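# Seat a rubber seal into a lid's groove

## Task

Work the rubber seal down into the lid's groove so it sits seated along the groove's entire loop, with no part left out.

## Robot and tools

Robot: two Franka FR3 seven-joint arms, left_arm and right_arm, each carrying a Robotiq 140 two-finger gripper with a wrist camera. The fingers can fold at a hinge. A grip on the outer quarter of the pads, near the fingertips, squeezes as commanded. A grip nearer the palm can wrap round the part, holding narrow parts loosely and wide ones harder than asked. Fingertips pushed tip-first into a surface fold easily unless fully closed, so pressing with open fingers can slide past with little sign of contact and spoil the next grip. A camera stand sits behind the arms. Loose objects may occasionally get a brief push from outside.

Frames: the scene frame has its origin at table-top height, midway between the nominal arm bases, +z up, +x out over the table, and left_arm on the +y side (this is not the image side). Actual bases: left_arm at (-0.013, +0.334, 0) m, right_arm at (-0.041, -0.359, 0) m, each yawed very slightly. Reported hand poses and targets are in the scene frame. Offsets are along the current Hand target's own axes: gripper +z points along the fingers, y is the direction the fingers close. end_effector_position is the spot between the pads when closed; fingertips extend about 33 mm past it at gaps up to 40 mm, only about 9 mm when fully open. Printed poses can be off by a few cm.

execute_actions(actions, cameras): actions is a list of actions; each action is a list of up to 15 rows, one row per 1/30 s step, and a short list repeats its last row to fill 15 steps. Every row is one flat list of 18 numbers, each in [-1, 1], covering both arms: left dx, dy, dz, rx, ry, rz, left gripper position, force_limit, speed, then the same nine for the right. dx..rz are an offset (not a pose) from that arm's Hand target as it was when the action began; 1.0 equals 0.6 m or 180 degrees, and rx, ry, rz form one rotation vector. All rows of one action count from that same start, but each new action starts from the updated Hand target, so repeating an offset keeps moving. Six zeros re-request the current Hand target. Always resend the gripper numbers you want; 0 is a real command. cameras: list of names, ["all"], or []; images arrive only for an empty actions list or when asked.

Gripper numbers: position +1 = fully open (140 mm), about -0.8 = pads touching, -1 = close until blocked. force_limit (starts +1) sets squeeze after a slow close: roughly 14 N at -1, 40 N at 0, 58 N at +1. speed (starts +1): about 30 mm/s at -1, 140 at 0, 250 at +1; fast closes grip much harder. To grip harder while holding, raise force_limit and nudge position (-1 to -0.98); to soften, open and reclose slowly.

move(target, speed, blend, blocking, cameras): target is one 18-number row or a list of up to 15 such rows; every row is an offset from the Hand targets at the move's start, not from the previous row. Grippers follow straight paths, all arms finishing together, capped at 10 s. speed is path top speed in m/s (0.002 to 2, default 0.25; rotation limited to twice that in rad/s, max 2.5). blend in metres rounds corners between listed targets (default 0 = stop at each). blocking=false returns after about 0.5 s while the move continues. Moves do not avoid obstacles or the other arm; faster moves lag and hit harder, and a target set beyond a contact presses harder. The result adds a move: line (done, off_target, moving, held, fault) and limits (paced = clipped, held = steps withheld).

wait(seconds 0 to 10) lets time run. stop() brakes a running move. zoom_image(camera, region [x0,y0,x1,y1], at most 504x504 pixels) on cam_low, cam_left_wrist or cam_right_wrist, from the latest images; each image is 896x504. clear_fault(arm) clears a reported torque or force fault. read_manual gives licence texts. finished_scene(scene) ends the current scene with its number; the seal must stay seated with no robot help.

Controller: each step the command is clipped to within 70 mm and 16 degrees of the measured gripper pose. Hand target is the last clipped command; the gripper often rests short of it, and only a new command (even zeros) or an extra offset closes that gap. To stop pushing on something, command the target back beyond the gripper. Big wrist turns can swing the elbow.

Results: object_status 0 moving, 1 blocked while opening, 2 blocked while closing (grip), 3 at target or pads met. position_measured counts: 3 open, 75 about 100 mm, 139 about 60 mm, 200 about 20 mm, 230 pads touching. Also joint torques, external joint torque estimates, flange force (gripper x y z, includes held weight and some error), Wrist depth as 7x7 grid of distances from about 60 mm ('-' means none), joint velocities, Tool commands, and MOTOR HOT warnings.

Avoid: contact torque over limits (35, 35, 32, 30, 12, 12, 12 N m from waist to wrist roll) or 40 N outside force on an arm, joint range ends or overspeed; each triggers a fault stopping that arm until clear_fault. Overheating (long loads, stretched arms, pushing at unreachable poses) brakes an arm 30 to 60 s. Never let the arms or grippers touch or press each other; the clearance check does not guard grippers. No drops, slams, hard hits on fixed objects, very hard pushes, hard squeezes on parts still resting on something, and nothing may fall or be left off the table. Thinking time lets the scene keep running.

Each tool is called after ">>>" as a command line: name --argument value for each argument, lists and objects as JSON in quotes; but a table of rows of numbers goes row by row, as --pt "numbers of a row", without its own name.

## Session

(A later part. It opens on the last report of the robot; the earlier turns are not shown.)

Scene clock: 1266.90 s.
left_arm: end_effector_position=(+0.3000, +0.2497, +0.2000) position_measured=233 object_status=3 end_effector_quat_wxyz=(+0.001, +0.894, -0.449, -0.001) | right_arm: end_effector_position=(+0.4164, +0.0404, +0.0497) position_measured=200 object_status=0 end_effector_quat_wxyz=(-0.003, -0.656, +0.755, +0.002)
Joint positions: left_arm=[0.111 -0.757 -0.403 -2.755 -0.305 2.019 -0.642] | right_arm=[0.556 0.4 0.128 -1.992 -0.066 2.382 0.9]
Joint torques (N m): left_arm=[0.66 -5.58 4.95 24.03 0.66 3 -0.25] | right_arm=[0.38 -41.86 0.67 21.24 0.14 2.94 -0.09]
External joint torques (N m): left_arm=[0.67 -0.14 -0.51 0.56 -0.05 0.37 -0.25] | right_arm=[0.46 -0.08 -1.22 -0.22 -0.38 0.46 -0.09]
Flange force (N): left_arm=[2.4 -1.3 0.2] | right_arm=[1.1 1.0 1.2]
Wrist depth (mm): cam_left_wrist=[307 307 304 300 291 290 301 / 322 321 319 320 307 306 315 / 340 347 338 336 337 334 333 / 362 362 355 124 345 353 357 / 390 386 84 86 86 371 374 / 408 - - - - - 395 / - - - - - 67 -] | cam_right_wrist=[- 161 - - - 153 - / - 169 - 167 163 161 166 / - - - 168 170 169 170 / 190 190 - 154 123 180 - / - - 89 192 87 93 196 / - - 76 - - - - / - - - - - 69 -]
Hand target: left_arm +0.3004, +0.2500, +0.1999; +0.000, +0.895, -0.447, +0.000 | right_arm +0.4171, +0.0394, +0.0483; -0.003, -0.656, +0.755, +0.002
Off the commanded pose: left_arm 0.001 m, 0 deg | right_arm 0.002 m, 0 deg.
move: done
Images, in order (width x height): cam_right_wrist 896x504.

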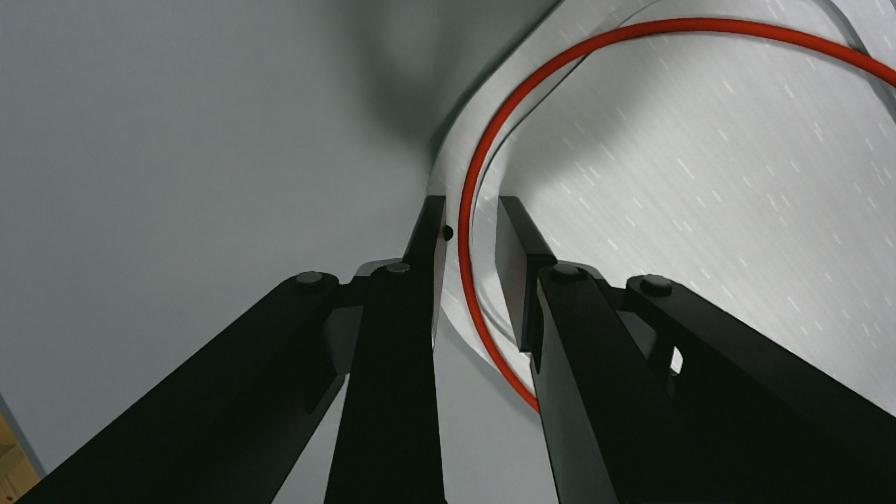

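>>> move --pt "0 0 0 0 0 0 -1 -0.5 0 0 -0.0012 -0.0057 0 0 0 -0.562 0 -1" --pt "0 0 0 0 0 0 -1 -0.5 0 0 -0.0012 -0.0057 0 0 0 -1 0 -1" --pt "0 0 0 0 0 0 -1 -0.5 0 0 -0.0012 0.0005 0 0 0 -1 0 -1" --speed 0.02 --cameras '["cam_right_wrist"]'

>>> zoom_image --camera "cam_right_wrist" --region '[430, 150, 530, 250]'

Scene clock: 1334.07 s.
left_arm: end_effector_position=(+0.3000, +0.2497, +0.2000) position_measured=233 object_status=3 end_effector_quat_wxyz=(+0.001, +0.894, -0.449, -0.001) | right_arm: end_effector_position=(+0.4167, +0.0400, +0.0500) position_measured=228 object_status=2 end_effector_quat_wxyz=(-0.003, -0.656, +0.755, +0.002)
Joint positions: left_arm=[0.111 -0.757 -0.403 -2.755 -0.305 2.019 -0.642] | right_arm=[0.555 0.399 0.128 -1.992 -0.066 2.381 0.9]
Joint torques (N m): left_arm=[0.62 -5.53 4.89 23.98 0.65 2.99 -0.22] | right_arm=[0.81 -40.97 1 21.4 0.22 2.84 -0.12]
External joint torques (N m): left_arm=[0.57 -0.18 -0.6 0.54 -0.06 0.36 -0.22] | right_arm=[0.87 0.7 -0.91 0.03 -0.3 0.38 -0.12]
Flange force (N): left_arm=[2.3 -1.0 0.2] | right_arm=[-1.7 -0.7 2.3]
Wrist depth (mm): cam_left_wrist=[307 307 305 299 290 291 300 / 324 321 322 318 306 309 316 / 339 338 337 336 342 335 335 / 367 371 359 124 354 354 351 / 386 379 84 86 86 368 378 / 407 - - - - - 393 / - - - - - 67 -] | cam_right_wrist=[- 161 - - 151 153 156 / - 172 - 166 161 160 160 / - - 184 171 169 171 172 / - - - 117 178 180 182 / - - 76 - 93 187 194 / - - - - - - - / - - - - - - -]
Hand target: left_arm +0.3004, +0.2500, +0.1999; +0.000, +0.895, -0.447, +0.000 | right_arm +0.4178, +0.0393, +0.0480; -0.003, -0.656, +0.755, +0.002
Off the commanded pose: left_arm 0.001 m, 0 deg | right_arm 0.002 m, 0 deg.
move: done
Images, in order (width x height): cam_right_wrist 896x504.

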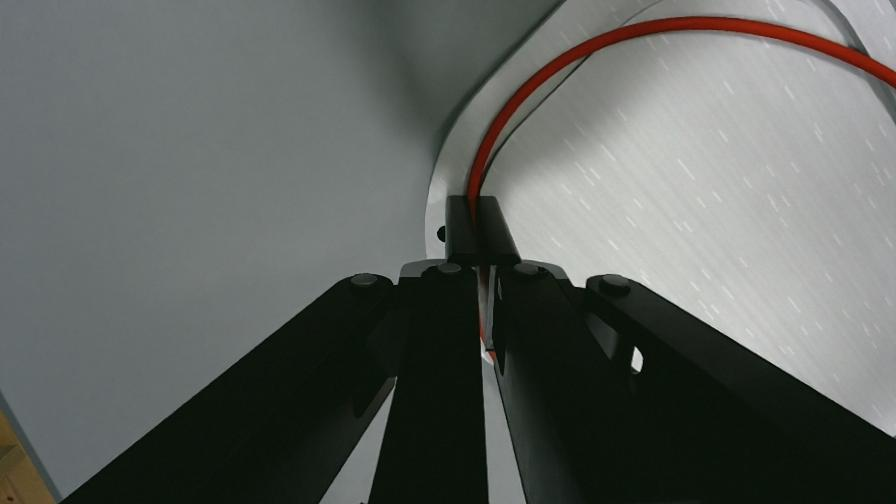

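Scaled by 5.040 from the camera's 896x504 image, which has a finer 1280x720 frame.

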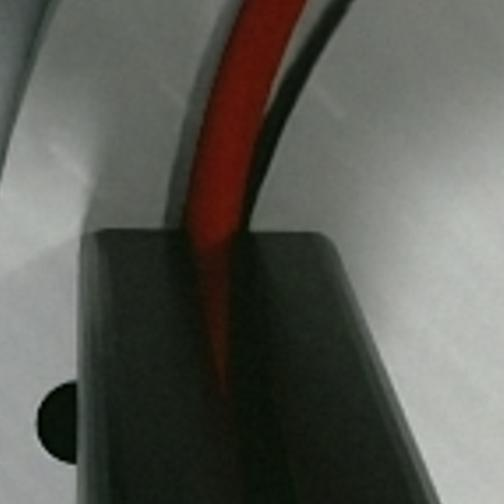

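>>> move --pt "0 0 0 0 0 0 -1 -0.5 0 0 -0.0015 -0.0062 0 0 0 -1 0 -1" --pt "0 0 0 0 0 0 -1 -0.5 0 0 -0.0015 0.0005 0 0 0 -1 0 -1" --speed 0.02 --cameras '["cam_right_wrist"]'

>>> zoom_image --camera "cam_right_wrist" --region '[430, 150, 530, 250]'

Scene clock: 1352.47 s.
left_arm: end_effector_position=(+0.3000, +0.2497, +0.2000) position_measured=233 object_status=3 end_effector_quat_wxyz=(+0.001, +0.894, -0.449, -0.001) | right_arm: end_effector_position=(+0.4176, +0.0400, +0.0500) position_measured=228 object_status=2 end_effector_quat_wxyz=(-0.003, -0.655, +0.755, +0.002)
Joint positions: left_arm=[0.111 -0.757 -0.403 -2.755 -0.305 2.019 -0.642] | right_arm=[0.554 0.401 0.128 -1.99 -0.066 2.381 0.9]
Joint torques (N m): left_arm=[0.59 -5.61 4.89 24 0.64 3 -0.3] | right_arm=[0.67 -40.66 0.96 21.36 0.13 2.87 -0.16]
External joint torques (N m): left_arm=[0.62 -0.28 -0.54 0.58 -0.06 0.39 -0.3] | right_arm=[0.69 1 -1 0.02 -0.39 0.41 -0.16]
Flange force (N): left_arm=[2.2 -0.8 0.1] | right_arm=[-2.0 -1.4 2.9]
Wrist depth (mm): cam_left_wrist=[306 306 306 299 292 291 299 / 324 322 320 320 307 305 314 / 343 340 338 335 335 334 334 / 362 367 363 124 349 352 353 / 386 380 84 86 86 369 378 / 420 - - - - - 398 / - - - - - 68 -] | cam_right_wrist=[- - - - 153 152 152 / 169 - 171 161 161 161 161 / - - - 166 167 169 169 / - - - 117 179 180 184 / - - 76 - 93 193 194 / - - - - - - 204 / - - - - - - -]
Hand target: left_arm +0.3004, +0.2500, +0.1999; +0.000, +0.895, -0.447, +0.000 | right_arm +0.4187, +0.0392, +0.0477; -0.003, -0.656, +0.755, +0.002
Off the commanded pose: left_arm 0.001 m, 0 deg | right_arm 0.003 m, 0 deg.
move: done
Images, in order (width x height): cam_right_wrist 896x504.

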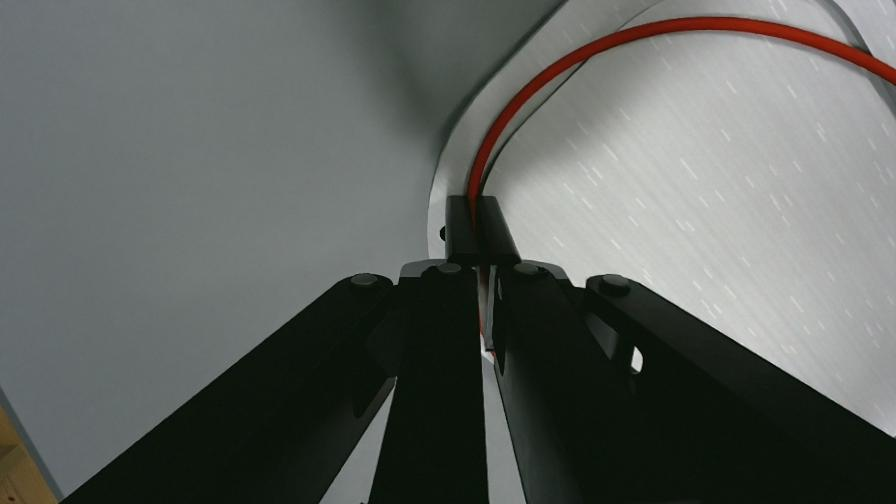

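Scaled by 5.040 from the camera's 896x504 image, which has a finer 1280x720 frame.

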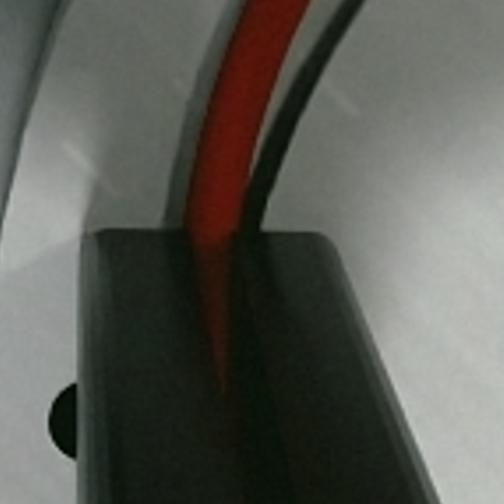

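>>> move --pt "0 0 0 0 0 0 -1 -0.5 0 0 0 0.002 0 0 0 -1 0 -1" --pt "0 0 0 0 0 0 -1 -0.5 0 0 0 0.002 0 0 0 -0.562 0 -1" --speed 0.02 --cameras '["cam_right_wrist"]'

>>> zoom_image --camera "cam_right_wrist" --region '[430, 150, 530, 250]'

>>> zoom_image --camera "cam_right_wrist" --region '[430, 230, 530, 330]'

Scene clock: 1363.07 s.
left_arm: end_effector_position=(+0.3000, +0.2497, +0.2000) position_measured=233 object_status=3 end_effector_quat_wxyz=(+0.001, +0.894, -0.449, -0.001) | right_arm: end_effector_position=(+0.4182, +0.0407, +0.0497) position_measured=200 object_status=0 end_effector_quat_wxyz=(-0.001, -0.656, +0.755, +0.002)
Joint positions: left_arm=[0.111 -0.757 -0.403 -2.755 -0.305 2.019 -0.642] | right_arm=[0.554 0.402 0.128 -1.989 -0.066 2.384 0.9]
Joint torques (N m): left_arm=[0.61 -5.61 4.86 23.94 0.66 3.01 -0.29] | right_arm=[0.39 -40.13 0.52 20.92 0.07 2.73 -0.11]
External joint torques (N m): left_arm=[0.58 -0.22 -0.6 0.45 -0.05 0.38 -0.29] | right_arm=[0.47 1.7 -1.4 -0.52 -0.45 0.25 -0.11]
Flange force (N): left_arm=[2.2 -0.7 0.4] | right_arm=[-1.6 -1.5 4.1]
Wrist depth (mm): cam_left_wrist=[306 307 304 301 291 292 300 / 323 321 320 319 307 306 316 / 340 340 339 338 335 336 332 / 363 362 355 123 354 357 354 / 382 381 84 87 86 368 375 / 414 - - - - - 394 / - - - - - 68 -] | cam_right_wrist=[- - - - 152 154 153 / - 170 - - 161 161 160 / - 179 - 169 170 170 170 / - - - 123 118 179 183 / - - 86 - 87 93 193 / - - 75 - - - - / - - - - - 69 -]
Hand target: left_arm +0.3004, +0.2500, +0.1999; +0.000, +0.895, -0.447, +0.000 | right_arm +0.4187, +0.0392, +0.0465; -0.003, -0.656, +0.755, +0.002
Off the commanded pose: left_arm 0.001 m, 0 deg | right_arm 0.004 m, 0 deg.
move: off_target (right_arm); target 2's new numbers were sent with right_arm's hand 0.004 m and 0 deg from that target
Images, in order (width x height): cam_right_wrist 896x504.

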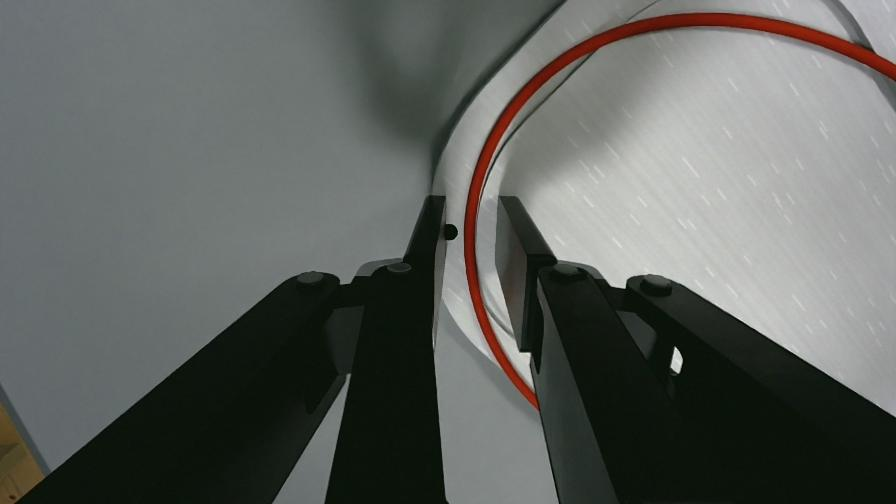

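Scaled by 5.040 from the camera's 896x504 image, which has a finer 1280x720 frame.

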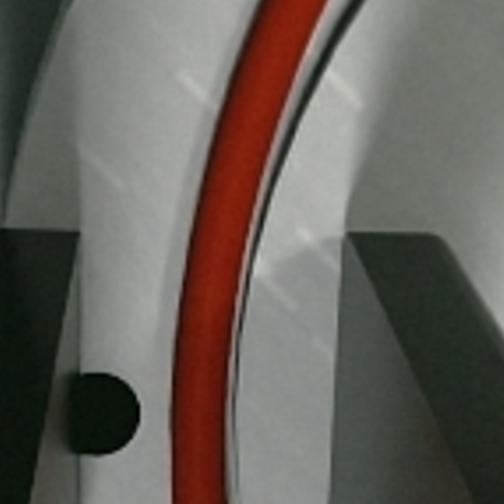

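Scaled by 5.040 from the camera's 896x504 image, which has a finer 1280x720 frame.

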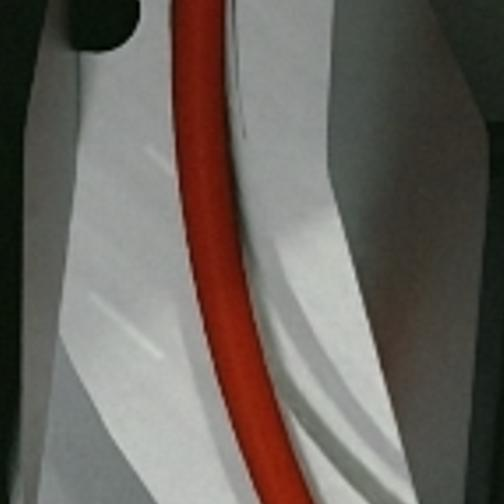

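>>> move --pt "0 0 0 0 0 0 -1 -0.5 0 0 0 -0.0225 0 0 0 -0.562 0 -1" --pt "0 0 0 0 0 0 -1 -0.5 0 0 0 -0.0225 0 0 0 -1 0 0" --pt "0 0 0 0 0 0 -1 -0.5 0 0 -0.001 -0.0095 0 0 0 -1 0 0" --speed 0.03 --cameras '["cam_right_wrist"]'

>>> zoom_image --camera "cam_right_wrist" --region '[430, 150, 530, 250]'

Scene clock: 1380.10 s.
left_arm: end_effector_position=(+0.3000, +0.2497, +0.2000) position_measured=233 object_status=3 end_effector_quat_wxyz=(+0.001, +0.894, -0.449, -0.001) | right_arm: end_effector_position=(+0.4178, +0.0391, +0.0528) position_measured=233 object_status=3 end_effector_quat_wxyz=(-0.004, -0.655, +0.755, +0.002)
Joint positions: left_arm=[0.111 -0.757 -0.403 -2.755 -0.305 2.019 -0.642] | right_arm=[0.551 0.397 0.129 -1.986 -0.066 2.371 0.899]
Joint torques (N m): left_arm=[0.63 -5.51 4.93 23.95 0.66 3.03 -0.28] | right_arm=[0.68 -42.5 1.43 22.01 0.33 2.86 -0.22]
External joint torques (N m): left_arm=[0.62 -0.1 -0.55 0.44 -0.05 0.4 -0.28] | right_arm=[0.72 -0.79 -0.51 0.54 -0.19 0.4 -0.22]
Flange force (N): left_arm=[2.4 -1.1 0.6] | right_arm=[-0.1 0.4 -0.5]
Wrist depth (mm): cam_left_wrist=[308 304 302 300 291 288 299 / 322 322 320 318 305 308 315 / 339 340 339 337 339 334 331 / 363 358 360 123 351 356 354 / 387 381 84 87 86 370 375 / - - - - - - 395 / - - - - - 68 -] | cam_right_wrist=[- 164 - 163 155 152 - / 173 - 173 - 164 164 165 / - - - 168 173 174 175 / - 191 - 111 179 183 185 / - - 76 77 93 193 197 / - - - - - - 207 / - - - - - - -]
Hand target: left_arm +0.3004, +0.2500, +0.1999; +0.000, +0.895, -0.447, +0.000 | right_arm +0.4193, +0.0391, +0.0522; -0.003, -0.656, +0.755, +0.002
Off the commanded pose: left_arm 0.001 m, 0 deg | right_arm 0.002 m, 0 deg.
move: done
Images, in order (width x height): cam_right_wrist 896x504.

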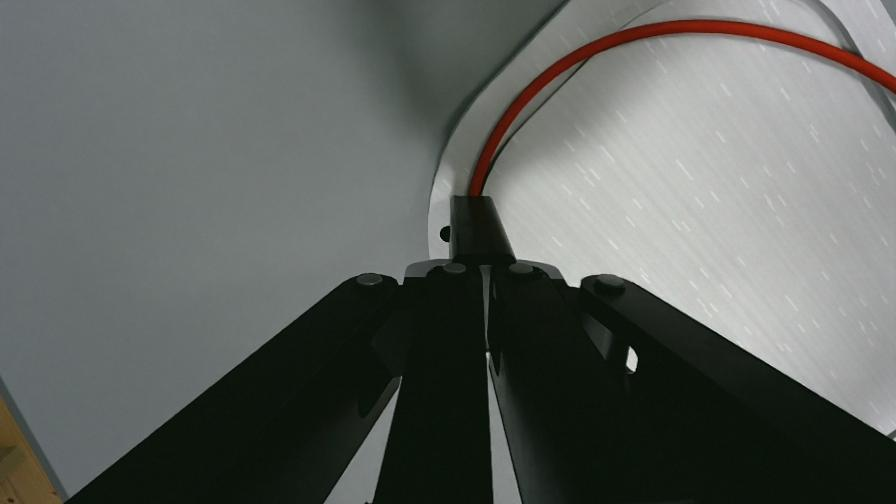

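Scaled by 5.040 from the camera's 896x504 image, which has a finer 1280x720 frame.

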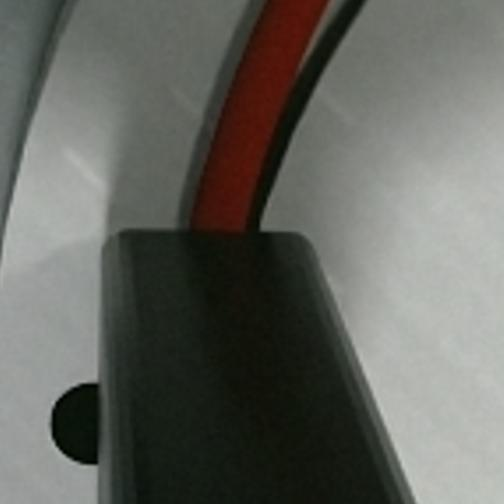

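>>> move --pt "0 0 0 0 0 0 -1 -0.5 0 0 0 0.0025 0 0 0 -1 0 0" --pt "0 0 0 0 0 0 -1 -0.5 0 0 0.005 0.0030 0 0 0 -1 0 0" --speed 0.01

>>> move --target '[0, 0, 0, 0, 0, 0, -1, -0.5, 0, 0, 0, 0.0025, 0, 0, 0, -1, 0, 0]' --speed 0.01 --cameras '["cam_right_wrist"]'

>>> zoom_image --camera "cam_right_wrist" --region '[430, 150, 530, 250]'

Scene clock: 1390.47 s.
left_arm: end_effector_position=(+0.3000, +0.2497, +0.2000) position_measured=233 object_status=3 end_effector_quat_wxyz=(+0.001, +0.894, -0.449, -0.001) | right_arm: end_effector_position=(+0.4163, +0.0391, +0.0508) position_measured=233 object_status=3 end_effector_quat_wxyz=(-0.004, -0.656, +0.755, +0.002)
Joint positions: left_arm=[0.111 -0.757 -0.403 -2.755 -0.305 2.019 -0.642] | right_arm=[0.552 0.397 0.13 -1.993 -0.066 2.378 0.899]
Joint torques (N m): left_arm=[0.63 -5.56 4.92 23.98 0.66 3.01 -0.25] | right_arm=[1.53 -42.49 1.48 20.84 0.22 2.78 0.02]
External joint torques (N m): left_arm=[0.65 -0.13 -0.52 0.46 -0.05 0.37 -0.25] | right_arm=[1.46 -0.7 -0.57 -0.65 -0.3 0.3 0.02]
Flange force (N): left_arm=[2.2 -1.2 0.4] | right_arm=[2.2 4.1 0.0]
Wrist depth (mm): cam_left_wrist=[308 306 302 300 293 289 301 / 324 321 319 318 302 305 319 / 342 341 338 339 340 336 334 / 363 359 358 124 352 356 356 / 387 381 84 86 86 370 372 / 407 - - - - - 396 / - - - - - 67 -] | cam_right_wrist=[161 - - - 154 154 154 / - - - 160 161 161 161 / - - - 169 172 172 172 / - - 191 117 179 181 183 / - - 76 77 93 - 195 / - - - - - - - / - - - - - - -]
Hand target: left_arm +0.3004, +0.2500, +0.1999; +0.000, +0.895, -0.447, +0.000 | right_arm +0.4163, +0.0395, +0.0504; -0.003, -0.656, +0.755, +0.002
Off the commanded pose: left_arm 0.001 m, 0 deg | right_arm 0.001 m, 0 deg.
move: done

Scene clock: 1391.17 s.
left_arm: end_effector_position=(+0.3000, +0.2497, +0.2000) position_measured=233 object_status=3 end_effector_quat_wxyz=(+0.001, +0.894, -0.449, -0.001) | right_arm: end_effector_position=(+0.4169, +0.0390, +0.0508) position_measured=233 object_status=3 end_effector_quat_wxyz=(-0.003, -0.656, +0.755, +0.002)
Joint positions: left_arm=[0.111 -0.757 -0.403 -2.755 -0.305 2.019 -0.642] | right_arm=[0.552 0.397 0.129 -1.993 -0.066 2.38 0.899]
Joint torques (N m): left_arm=[0.61 -5.55 4.91 24.02 0.65 3.02 -0.23] | right_arm=[1.69 -41.6 1.64 20.9 0.18 3 0.04]
External joint torques (N m): left_arm=[0.61 -0.19 -0.55 0.59 -0.06 0.39 -0.23] | right_arm=[1.57 -0.29 -0.43 -0.31 -0.34 0.56 0.04]
Flange force (N): left_arm=[2.4 -1.1 0.2] | right_arm=[0.5 3.0 1.2]
Wrist depth (mm): cam_left_wrist=[308 305 302 299 291 295 302 / 330 319 321 317 305 307 316 / 341 338 338 338 338 341 333 / 364 361 355 124 350 351 353 / 384 379 84 86 86 369 375 / 408 - - - - - 391 / - - - - - 67 -] | cam_right_wrist=[- 160 - - 154 154 153 / - - - 159 162 162 161 / - - - 167 171 171 171 / 188 192 - 112 178 181 182 / 199 199 76 77 93 188 198 / - - - - - - 204 / - - - - - - -]
Hand target: left_arm +0.3004, +0.2500, +0.1999; +0.000, +0.895, -0.447, +0.000 | right_arm +0.4163, +0.0395, +0.0489; -0.003, -0.656, +0.755, +0.002
Off the commanded pose: left_arm 0.001 m, 0 deg | right_arm 0.002 m, 0 deg.
move: done
Images, in order (width x height): cam_right_wrist 896x504.

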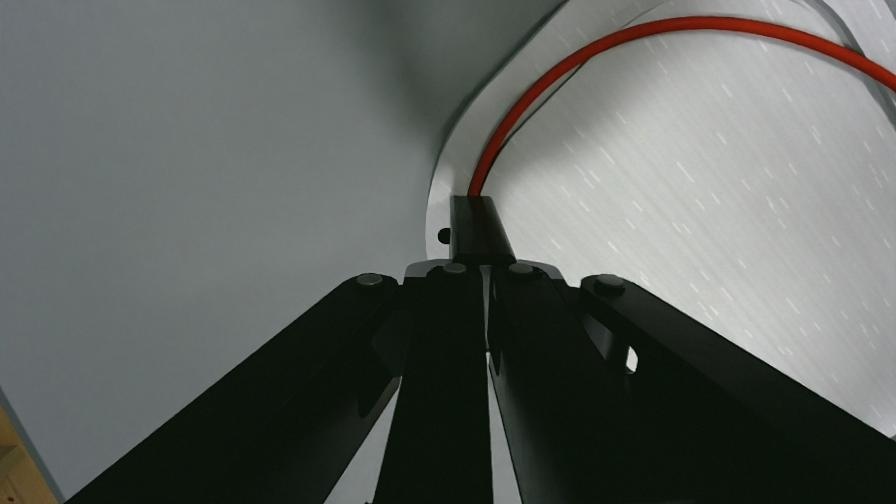

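Scaled by 5.040 from the camera's 896x504 image, which has a finer 1280x720 frame.

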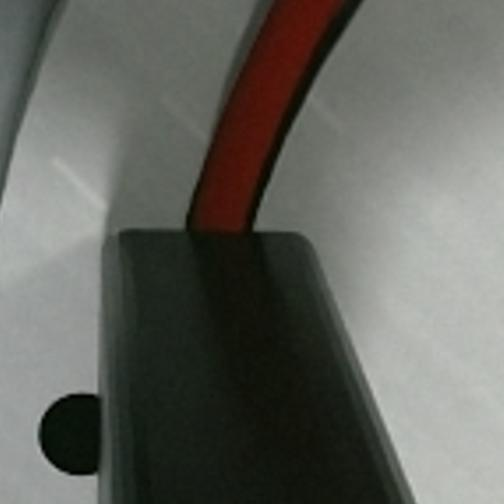

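>>> move --target '[0, 0, 0, 0, 0, 0, -1, -0.5, 0, 0, 0, 0.0025, 0, 0, 0, -1, 0, 0]' --speed 0.01

>>> move --target '[0, 0, 0, 0, 0, 0, -1, -0.5, 0, 0, 0, 0.0017, 0, 0, 0, -1, 0, 0]' --speed 0.01

Scene clock: 1397.43 s.
left_arm: end_effector_position=(+0.3000, +0.2497, +0.2000) position_measured=233 object_status=3 end_effector_quat_wxyz=(+0.001, +0.894, -0.449, -0.001) | right_arm: end_effector_position=(+0.4172, +0.0389, +0.0507) position_measured=233 object_status=3 end_effector_quat_wxyz=(-0.003, -0.656, +0.755, +0.002)
Joint positions: left_arm=[0.111 -0.757 -0.403 -2.755 -0.305 2.019 -0.642] | right_arm=[0.552 0.397 0.129 -1.994 -0.066 2.381 0.899]
Joint torques (N m): left_arm=[0.6 -5.57 4.94 23.96 0.64 2.99 -0.27] | right_arm=[1.85 -40.33 1.64 20.79 0.13 3.31 0.03]
External joint torques (N m): left_arm=[0.56 -0.11 -0.58 0.42 -0.07 0.35 -0.27] | right_arm=[1.88 1.42 -0.31 -0.68 -0.39 0.83 0.03]
Flange force (N): left_arm=[2.4 -0.9 0.5] | right_arm=[-1.7 1.7 4.8]
Wrist depth (mm): cam_left_wrist=[307 306 303 299 293 - 297 / 325 325 321 316 308 310 315 / 341 339 339 337 335 334 332 / 360 365 360 112 351 352 356 / 389 378 84 86 86 368 376 / 407 - - - - - 393 / - - - - - 67 -] | cam_right_wrist=[- 158 162 - 154 154 154 / - - - 164 162 162 161 / - - - 177 171 171 172 / - - - 110 179 181 183 / - - 76 77 93 190 194 / - - - - - - 205 / - - - - - - -]
Hand target: left_arm +0.3004, +0.2500, +0.1999; +0.000, +0.895, -0.447, +0.000 | right_arm +0.4163, +0.0395, +0.0474; -0.003, -0.656, +0.755, +0.002
Off the commanded pose: left_arm 0.001 m, 0 deg | right_arm 0.004 m, 0 deg.
move: off_target (right_arm)

Scene clock: 1398.13 s.
left_arm: end_effector_position=(+0.3000, +0.2497, +0.2000) position_measured=233 object_status=3 end_effector_quat_wxyz=(+0.001, +0.894, -0.449, -0.001) | right_arm: end_effector_position=(+0.4173, +0.0389, +0.0507) position_measured=233 object_status=3 end_effector_quat_wxyz=(-0.002, -0.656, +0.755, +0.002)
Joint positions: left_arm=[0.111 -0.757 -0.403 -2.755 -0.305 2.019 -0.642] | right_arm=[0.552 0.397 0.129 -1.994 -0.067 2.382 0.899]
Joint torques (N m): left_arm=[0.6 -5.53 4.92 24.03 0.65 2.99 -0.25] | right_arm=[1.93 -39.2 1.55 20.65 0.15 3.56 0.05]
External joint torques (N m): left_arm=[0.59 -0.2 -0.52 0.58 -0.06 0.36 -0.25] | right_arm=[1.9 2.62 -0.45 -0.89 -0.38 1.07 0.05]
Flange force (N): left_arm=[2.3 -1.0 0.1] | right_arm=[-3.1 0.5 7.5]
Wrist depth (mm): cam_left_wrist=[305 306 303 299 291 286 300 / 325 322 321 320 304 310 315 / 344 339 336 336 337 333 332 / 360 356 363 117 352 353 352 / 389 385 84 87 86 374 375 / 406 - - - - - 395 / - - - - - 67 -] | cam_right_wrist=[- 163 - - 152 - 153 / - 172 - - 162 162 161 / - - - 171 171 171 172 / - - 192 112 178 181 183 / - - 76 77 93 194 194 / - - - - - - - / - - - - - - -]
Hand target: left_arm +0.3004, +0.2500, +0.1999; +0.000, +0.895, -0.447, +0.000 | right_arm +0.4163, +0.0395, +0.0464; -0.003, -0.656, +0.755, +0.002
Off the commanded pose: left_arm 0.001 m, 0 deg | right_arm 0.004 m, 0 deg.
move: off_target (right_arm)

>>> move --target '[0, 0, 0, 0, 0, 0, -1, -0.5, 0, 0, 0, 0.005, 0, 0, 0, -1, 0, 0]' --speed 0.01

>>> move --target '[0, 0, 0, 0, 0, 0, -1, -0.5, 0, 0, 0, 0.004, 0, 0, 0, -1, 0, 0]' --speed 0.01

Scene clock: 1406.47 s.
left_arm: end_effector_position=(+0.3000, +0.2497, +0.2000) position_measured=233 object_status=3 end_effector_quat_wxyz=(+0.001, +0.894, -0.449, -0.001) | right_arm: end_effector_position=(+0.4175, +0.0389, +0.0506) position_measured=233 object_status=3 end_effector_quat_wxyz=(-0.002, -0.656, +0.755, +0.002)
Joint positions: left_arm=[0.111 -0.757 -0.403 -2.755 -0.305 2.019 -0.642] | right_arm=[0.552 0.397 0.129 -1.994 -0.068 2.383 0.899]
Joint torques (N m): left_arm=[0.61 -5.57 4.9 24.04 0.65 3.01 -0.24] | right_arm=[2 -36.18 1.39 20.2 0.07 4.39 0.06]
External joint torques (N m): left_arm=[0.62 -0.19 -0.55 0.56 -0.05 0.38 -0.24] | right_arm=[2.08 5.31 -0.51 -1.1 -0.45 1.93 0.06]
Flange force (N): left_arm=[2.3 -1.1 0.2] | right_arm=[-6.8 -2.4 14.0]
Wrist depth (mm): cam_left_wrist=[307 305 305 300 291 288 300 / 324 322 322 316 304 309 315 / 342 344 339 336 336 335 332 / 365 363 357 112 351 356 352 / 386 381 84 86 86 369 373 / 411 - - - - - 393 / - - - - - 67 -] | cam_right_wrist=[- - - - 154 154 153 / - - 171 - 162 162 161 / - 181 - 177 170 171 172 / - - 188 112 178 181 - / - 200 76 77 93 194 - / - - - - - - 205 / - - - - - - -]
Hand target: left_arm +0.3004, +0.2500, +0.1999; +0.000, +0.895, -0.447, +0.000 | right_arm +0.4163, +0.0395, +0.0434; -0.003, -0.656, +0.755, +0.002
Off the commanded pose: left_arm 0.001 m, 0 deg | right_arm 0.007 m, 0 deg.
move: off_target (right_arm)

Scene clock: 1407.17 s.
left_arm: end_effector_position=(+0.3000, +0.2497, +0.2000) position_measured=233 object_status=3 end_effector_quat_wxyz=(+0.001, +0.894, -0.449, -0.001) | right_arm: end_effector_position=(+0.4176, +0.0390, +0.0505) position_measured=233 object_status=3 end_effector_quat_wxyz=(-0.002, -0.656, +0.755, +0.001)
Joint positions: left_arm=[0.111 -0.757 -0.403 -2.755 -0.305 2.019 -0.642] | right_arm=[0.552 0.397 0.129 -1.994 -0.068 2.383 0.899]
Joint torques (N m): left_arm=[0.63 -5.57 4.95 24.02 0.65 3 -0.29] | right_arm=[2.09 -33.65 1.36 19.76 0.03 5.05 0.05]
External joint torques (N m): left_arm=[0.61 -0.22 -0.53 0.54 -0.06 0.36 -0.29] | right_arm=[1.94 8.07 -0.74 -1.68 -0.49 2.56 0.05]
Flange force (N): left_arm=[2.2 -0.9 0.1] | right_arm=[-9.4 -5.0 20.3]
Wrist depth (mm): cam_left_wrist=[307 307 305 299 292 289 300 / 322 322 319 320 305 308 315 / 342 340 339 339 335 333 331 / 364 360 360 123 351 352 353 / 388 378 84 86 86 373 376 / 405 - - - - - - / - - - - - 67 -] | cam_right_wrist=[- - - - 152 153 154 / - - - - 161 160 160 / 183 - - 169 170 171 172 / - - - 111 176 181 184 / - - 76 77 93 190 - / 212 - - - - - - / - - - - - - -]
Hand target: left_arm +0.3004, +0.2500, +0.1999; +0.000, +0.895, -0.447, +0.000 | right_arm +0.4163, +0.0395, +0.0410; -0.003, -0.656, +0.755, +0.002
Off the commanded pose: left_arm 0.001 m, 0 deg | right_arm 0.010 m, 0 deg.
move: off_target (right_arm)

>>> move --pt "0 0 0 0 0 0 -1 -0.5 0 0 0 -0.02 0 0 0 -1 0 0" --pt "0 0 0 0 0 0 -1 -0.5 0 0 0 -0.035 0 0 0 -0.443 0 0" --speed 0.04 --cameras '["cam_right_wrist"]'

>>> zoom_image --camera "cam_right_wrist" --region '[410, 130, 530, 250]'

Scene clock: 1415.27 s.
left_arm: end_effector_position=(+0.3000, +0.2497, +0.2000) position_measured=233 object_status=3 end_effector_quat_wxyz=(+0.001, +0.894, -0.449, -0.001) | right_arm: end_effector_position=(+0.4165, +0.0393, +0.0608) position_measured=185 object_status=0 end_effector_quat_wxyz=(-0.002, -0.656, +0.754, +0.001)
Joint positions: left_arm=[0.111 -0.757 -0.403 -2.755 -0.305 2.019 -0.642] | right_arm=[0.552 0.379 0.131 -1.992 -0.066 2.362 0.899]
Joint torques (N m): left_arm=[0.61 -5.56 4.92 23.95 0.65 3.01 -0.25] | right_arm=[0.72 -43.25 1.79 22.07 1.01 2.25 -0.12]
External joint torques (N m): left_arm=[0.63 -0.1 -0.54 0.4 -0.05 0.37 -0.25] | right_arm=[0.53 -1.9 -0.28 0.43 0.48 -0.22 -0.12]
Flange force (N): left_arm=[2.2 -1.1 0.5] | right_arm=[2.0 2.0 -3.9]
Wrist depth (mm): cam_left_wrist=[306 315 302 300 303 294 301 / 324 320 321 318 306 309 317 / 346 341 337 331 338 334 333 / 362 363 357 112 352 354 350 / 391 378 84 87 86 367 371 / 403 - - - - - 396 / - - - - - 68 -] | cam_right_wrist=[- - 168 174 164 164 165 / - - - 175 170 171 175 / - - - 180 181 183 179 / - - - 187 147 192 194 / - - 92 198 87 93 206 / - - 79 - - - - / - - - 247 - - -]
Hand target: left_arm +0.3004, +0.2500, +0.1999; +0.000, +0.895, -0.447, +0.000 | right_arm +0.4164, +0.0395, +0.0620; -0.003, -0.656, +0.755, +0.002
Off the commanded pose: left_arm 0.001 m, 0 deg | right_arm 0.001 m, 0 deg.
move: done
Images, in order (width x height): cam_right_wrist 896x504.

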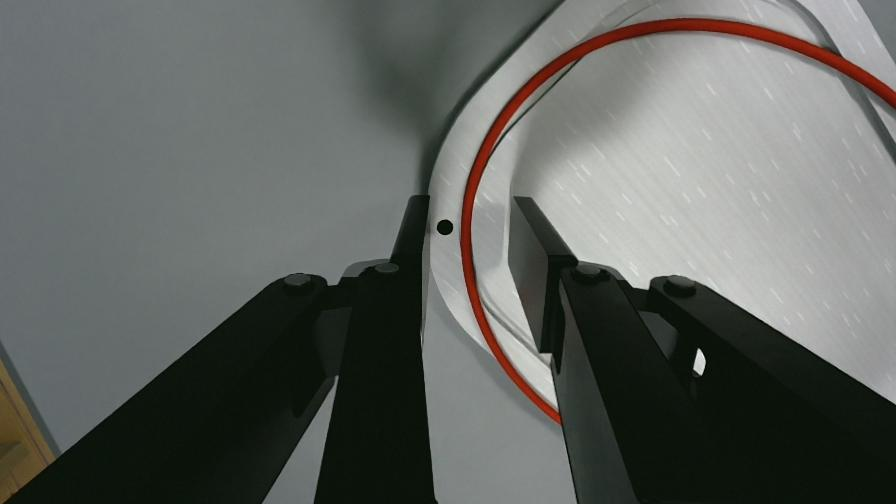

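Scaled by 4.200 from the camera's 896x504 image, which has a finer 1280x720 frame.

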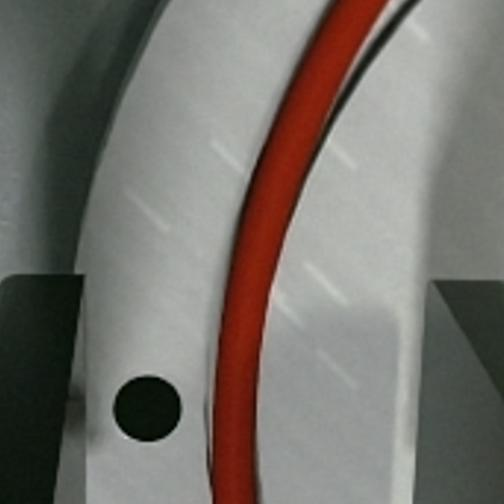

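>>> move --pt "0.1077 0.0325 0.2042 0 0 0 -0.443 -0.5 0 0 0 0 0 0 0 -1 0 0" --pt "0.1077 0.0325 0.2042 0 0 0 -0.443 -0.5 0 0 0 0.025 0 0 0 -1 0 0" --speed '[0.2, 0.03]' --cameras '["cam_left_wrist", "cam_right_wrist"]'

Scene clock: 1464.07 s.
left_arm: end_effector_position=(+0.3224, +0.1873, +0.0771) position_measured=185 object_status=3 end_effector_quat_wxyz=(+0.000, +0.894, -0.448, -0.001) | right_arm: end_effector_position=(+0.4161, +0.0391, +0.0507) position_measured=233 object_status=3 end_effector_quat_wxyz=(-0.004, -0.656, +0.755, +0.002)
Joint positions: left_arm=[0.169 -0.368 -0.699 -2.799 -0.384 2.474 -0.779] | right_arm=[0.552 0.396 0.13 -1.994 -0.066 2.379 0.899]
Joint torques (N m): left_arm=[0.97 -10.84 3.96 20.79 0.4 3.02 -0.24] | right_arm=[1.49 -39.56 1.15 20.86 0.05 3.79 0.03]
External joint torques (N m): left_arm=[0.98 0.78 -0.81 1.7 -0.09 0.41 -0.24] | right_arm=[1.66 1.97 -0.68 -0.51 -0.48 1.34 0.03]
Flange force (N): left_arm=[9.9 -5.5 5.1] | right_arm=[-2.5 0.5 6.8]
Wrist depth (mm): cam_left_wrist=[194 194 193 183 182 181 181 / 204 204 203 196 191 190 194 / 214 214 217 205 202 198 207 / 232 230 225 145 208 212 221 / 242 239 89 237 86 91 237 / 256 65 70 257 - - 246 / - - - 276 - 72 -] | cam_right_wrist=[- 160 163 161 153 153 153 / - 168 - - 162 162 161 / - - - 170 171 171 171 / - - - 112 178 183 185 / - - 76 77 93 - - / - - - - - - - / - - - - - - -]
Hand target: left_arm +0.3237, +0.1866, +0.0774; +0.000, +0.895, -0.447, +0.000 | right_arm +0.4163, +0.0395, +0.0470; -0.003, -0.656, +0.755, +0.002
Off the commanded pose: left_arm 0.002 m, 0 deg | right_arm 0.004 m, 0 deg.
move: off_target (right_arm)
Images, in order (width x height): cam_left_wrist 896x504, cam_right_wrist 896x504.

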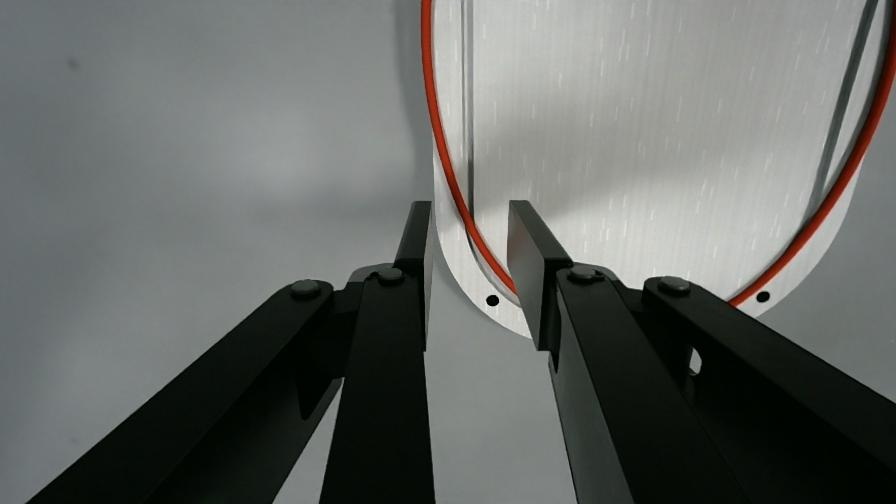

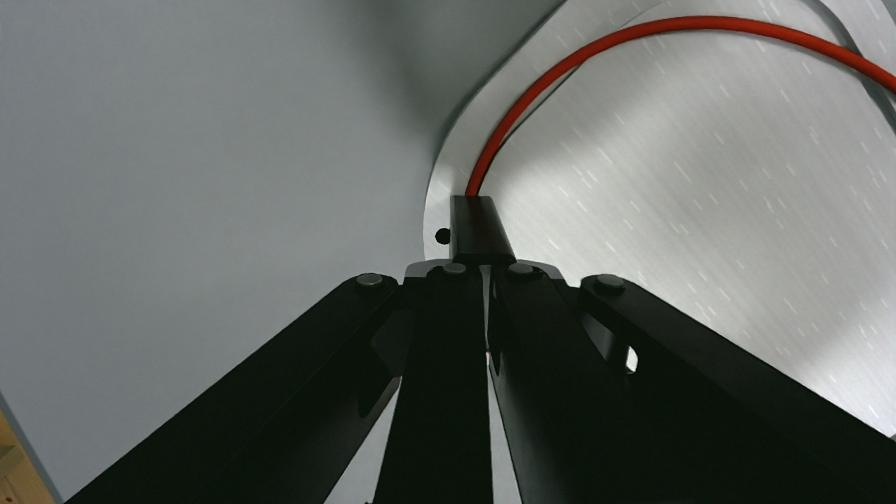

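>>> move --target '[0.0133, -0.0067, 0.0457, 0, 0, -0.11, -0.443, -0.5, 0, 0, 0, 0, 0, 0, 0, -1, 0, 0]' --speed 0.1 --cameras '["cam_left_wrist"]'

>>> zoom_image --camera "cam_left_wrist" --region '[390, 100, 570, 280]'

Scene clock: 1489.43 s.
left_arm: end_effector_position=(+0.3303, +0.1838, +0.0495) position_measured=185 object_status=3 end_effector_quat_wxyz=(-0.001, +0.957, -0.290, -0.001) | right_arm: end_effector_position=(+0.4161, +0.0391, +0.0507) position_measured=233 object_status=3 end_effector_quat_wxyz=(-0.004, -0.656, +0.755, +0.002)
Joint positions: left_arm=[0.357 -0.275 -0.9 -2.785 -0.402 2.571 -1.11] | right_arm=[0.552 0.396 0.13 -1.994 -0.066 2.379 0.899]
Joint velocities: left_arm=[-0.001 0 0 0 0 -0.001 -0.007] | right_arm=[within noise]
Joint torques (N m): left_arm=[0.88 -10.31 3.67 19.29 -0.03 3 -0.32] | right_arm=[1.6 -39.52 1.16 20.89 0.06 3.79 0.07]
External joint torques (N m): left_arm=[0.91 0.56 -0.9 1.45 -0.48 0.35 -0.32] | right_arm=[1.57 2.19 -0.85 -0.57 -0.46 1.32 0.07]
Flange force (N): left_arm=[9.9 -0.8 6.4] | right_arm=[-2.6 0.2 7.2]
Wrist depth (mm): cam_left_wrist=[169 168 167 165 156 156 157 / 177 177 176 175 165 165 164 / 187 187 186 178 177 174 173 / 197 197 195 180 180 184 184 / 210 207 89 193 86 93 195 / 221 65 70 224 - - 216 / - - - 240 - 72 -] | cam_right_wrist=[- - - - 153 153 153 / - - - - 161 160 162 / - - - 169 171 171 173 / - - - 117 179 183 183 / - - 76 77 93 192 195 / - - - - - - 200 / - - - - - - -]
Hand target: left_arm +0.3318, +0.1826, +0.0500; +0.000, +0.958, -0.286, +0.000 | right_arm +0.4163, +0.0395, +0.0470; -0.003, -0.656, +0.755, +0.002
Off the commanded pose: left_arm 0.002 m, 1 deg | right_arm 0.004 m, 0 deg.
move: off_target (right_arm)
Images, in order (width x height): cam_left_wrist 896x504.

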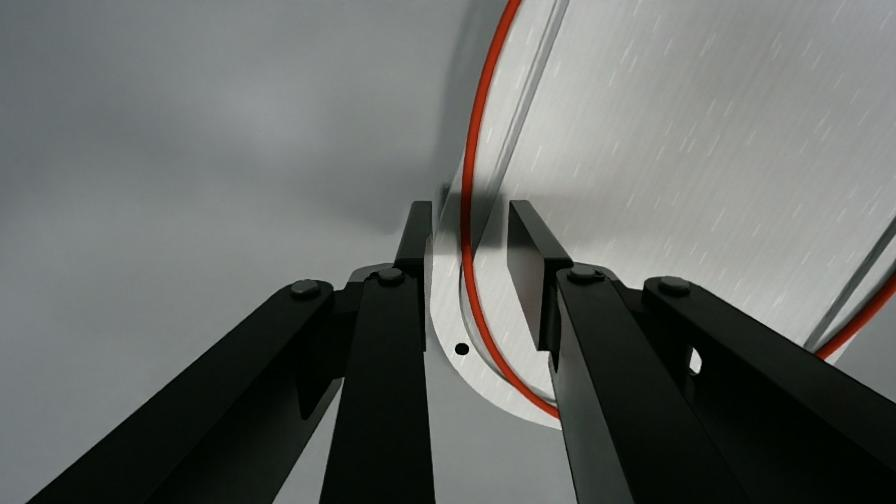

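Scaled by 2.800 from the camera's 896x504 image, which has a finer 1280x720 frame.

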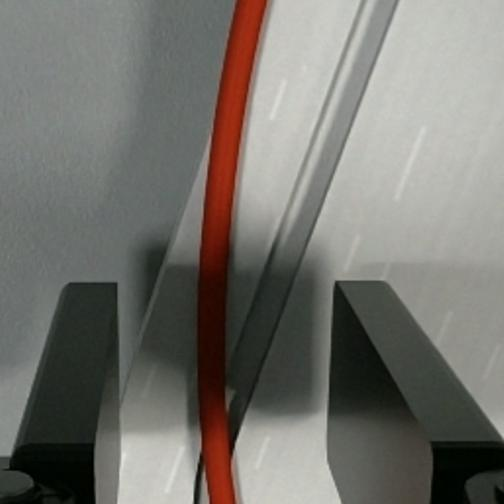

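>>> move --pt "0 0.002 0.0097 0 0 0 -0.443 0 -1 0 0 0 0 0 0 -1 0 0" --pt "0 0.002 0.0097 0 0 0 -1 0 -1 0 0 0 0 0 0 -1 0 0" --pt "0 0.002 0.005 0 0 0 -1 0 -1 0 0 0 0 0 0 -1 0 0" --pt "-0.0142 0.0023 0.005 0 0 0.11 -1 0 -1 0 0 0 0 0 0 -1 0 0" --speed '[0.03, 0.03, 0.03, 0.04]' --cameras '["cam_left_wrist", "cam_right_wrist"]'

>>> zoom_image --camera "cam_left_wrist" --region '[390, 0, 590, 200]'

Scene clock: 1512.90 s.
left_arm: end_effector_position=(+0.3234, +0.1852, +0.0468) position_measured=232 object_status=3 end_effector_quat_wxyz=(+0.002, +0.896, -0.443, -0.001) | right_arm: end_effector_position=(+0.4161, +0.0391, +0.0507) position_measured=233 object_status=3 end_effector_quat_wxyz=(-0.004, -0.656, +0.755, +0.002)
Joint positions: left_arm=[0.246 -0.263 -0.787 -2.811 -0.367 2.592 -0.807] | right_arm=[0.552 0.396 0.13 -1.994 -0.066 2.379 0.899]
Joint velocities: left_arm=[-0.001 0 0.001 0 0.001 0.001 0.006] | right_arm=[within noise]
Joint torques (N m): left_arm=[0.01 -12.35 3.85 18.08 0.71 3.04 0.14] | right_arm=[1.54 -39.51 1.13 20.89 0.07 3.79 0.01]
External joint torques (N m): left_arm=[0.02 0.17 0.01 0.31 0.29 0.4 0.14] | right_arm=[1.6 2.05 -0.8 -0.48 -0.46 1.34 0.01]
Flange force (N): left_arm=[1.8 -1.8 2.6] | right_arm=[-2.6 0.2 6.9]
Wrist depth (mm): cam_left_wrist=[166 166 166 156 154 154 154 / 175 175 174 165 162 163 161 / 184 184 184 174 171 169 169 / 196 195 193 123 179 181 181 / 207 205 87 87 86 190 197 / 221 - - - - - 214 / - - - - - 67 -] | cam_right_wrist=[- 160 - - 153 154 154 / - - 171 - 162 160 162 / - - 183 170 170 172 174 / - - 189 122 110 179 183 / - - 76 77 93 194 - / - - - - - - - / - - - - - - -]
Hand target: left_arm +0.3239, +0.1861, +0.0470; +0.000, +0.895, -0.447, +0.000 | right_arm +0.4163, +0.0395, +0.0470; -0.003, -0.656, +0.755, +0.002
Off the commanded pose: left_arm 0.001 m, 1 deg | right_arm 0.004 m, 0 deg.
move: off_target (right_arm)
Images, in order (width x height): cam_left_wrist 896x504, cam_right_wrist 896x504.

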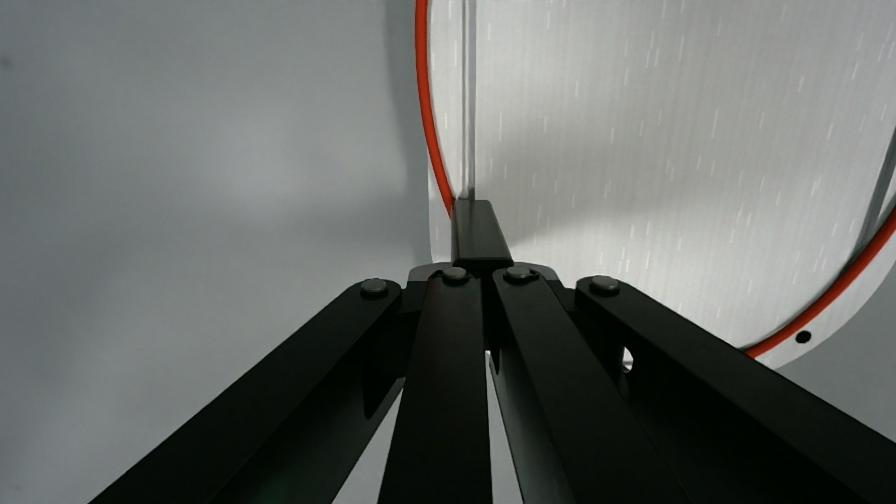

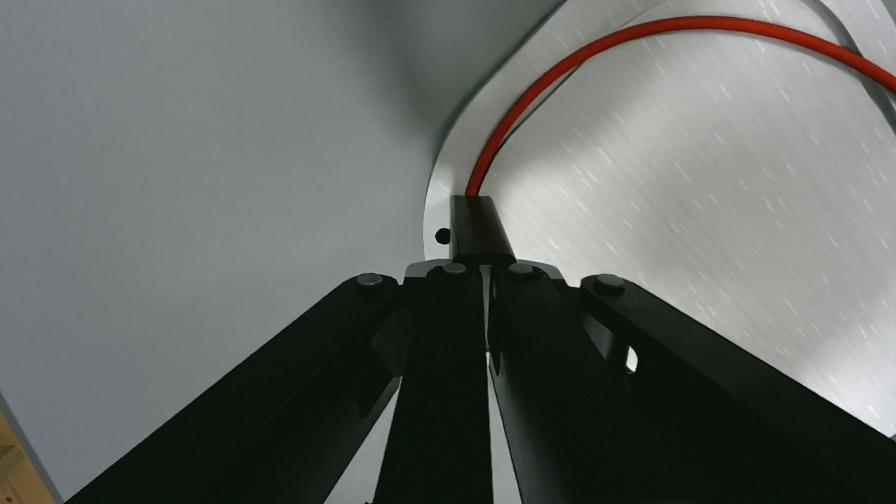

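Scaled by 2.520 from the camera's 896x504 image, which has a finer 1280x720 frame.

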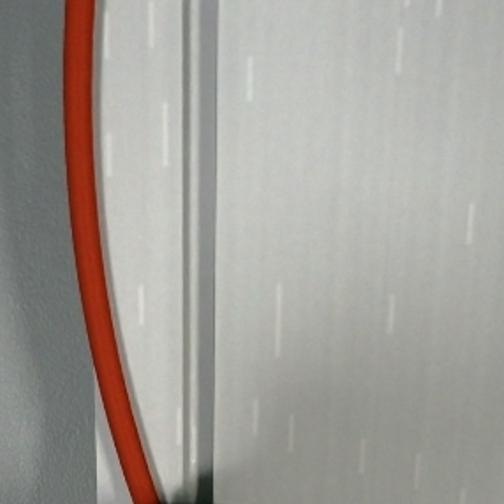

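>>> move --pt "0 0 -0.0167 0 0 0 -0.443 -0.5 0 0 0 0 0 0 0 -1 0 0" --pt "0.0125 -0.0142 -0.0167 0 0 -0.11 -0.443 -0.5 0 0 0 0 0 0 0 -1 0 0" --pt "0.0125 -0.0142 0.0055 0 0 -0.11 -0.443 -0.5 0 0 0 0 0 0 0 -1 0 0" --speed '[0.05, 0.06, 0.03]' --cameras '["cam_left_wrist"]'

>>> zoom_image --camera "cam_left_wrist" --region '[390, 100, 570, 280]'

Scene clock: 1546.90 s.
left_arm: end_effector_position=(+0.3352, +0.1849, +0.0444) position_measured=185 object_status=3 end_effector_quat_wxyz=(+0.001, +0.958, -0.287, +0.000) | right_arm: end_effector_position=(+0.4161, +0.0391, +0.0507) position_measured=233 object_status=3 end_effector_quat_wxyz=(-0.004, -0.656, +0.755, +0.002)
Joint positions: left_arm=[0.405 -0.249 -0.937 -2.778 -0.395 2.595 -1.111] | right_arm=[0.552 0.396 0.13 -1.994 -0.066 2.379 0.899]
Joint velocities: left_arm=[0.002 0.001 -0.002 -0.001 0.001 0.005 -0.007] | right_arm=[within noise]
Joint torques (N m): left_arm=[0.84 -9.76 3.53 18.44 0.7 3.08 -0.27] | right_arm=[1.62 -39.56 1.16 20.9 0.05 3.79 0.02]
External joint torques (N m): left_arm=[0.81 0.97 -0.82 0.79 0.26 0.42 -0.27] | right_arm=[1.58 2.14 -0.86 -0.55 -0.47 1.31 0.02]
Flange force (N): left_arm=[12.1 -2.3 11.0] | right_arm=[-2.6 0.1 7.1]
Wrist depth (mm): cam_left_wrist=[164 163 163 163 152 153 153 / 173 172 172 170 161 160 161 / 182 181 182 178 169 169 169 / 192 191 189 175 175 180 179 / 203 201 89 186 86 93 188 / 214 65 70 215 - - 210 / - - - 231 - 72 -] | cam_right_wrist=[- 158 163 - 154 154 154 / - - - - 161 160 162 / - 179 179 - 170 173 174 / - 191 - 110 179 181 183 / - - 76 77 93 191 195 / - - - - - - 201 / - - - - - - -]
Hand target: left_arm +0.3352, +0.1852, +0.0437; +0.000, +0.958, -0.286, +0.000 | right_arm +0.4163, +0.0395, +0.0470; -0.003, -0.656, +0.755, +0.002
Off the commanded pose: left_arm 0.001 m, 0 deg | right_arm 0.004 m, 0 deg.
move: off_target (right_arm)
Images, in order (width x height): cam_left_wrist 896x504.

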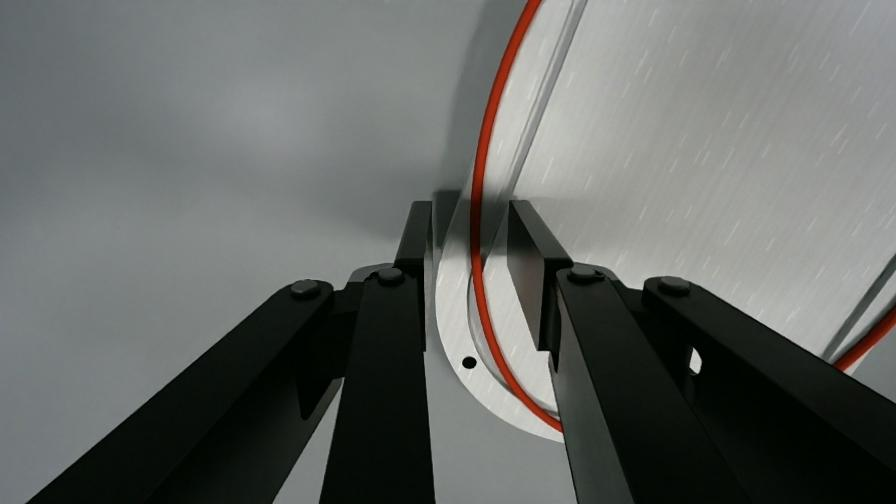

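Scaled by 2.800 from the camera's 896x504 image, which has a finer 1280x720 frame.

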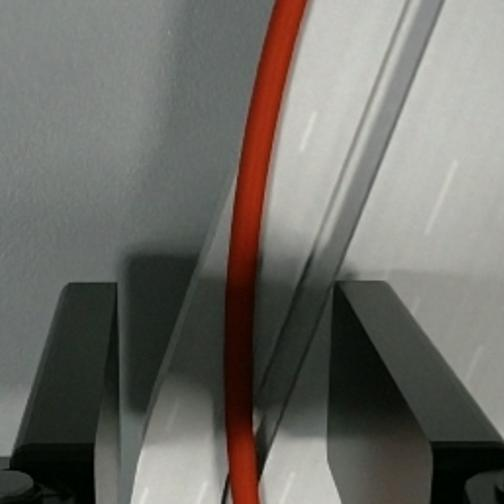

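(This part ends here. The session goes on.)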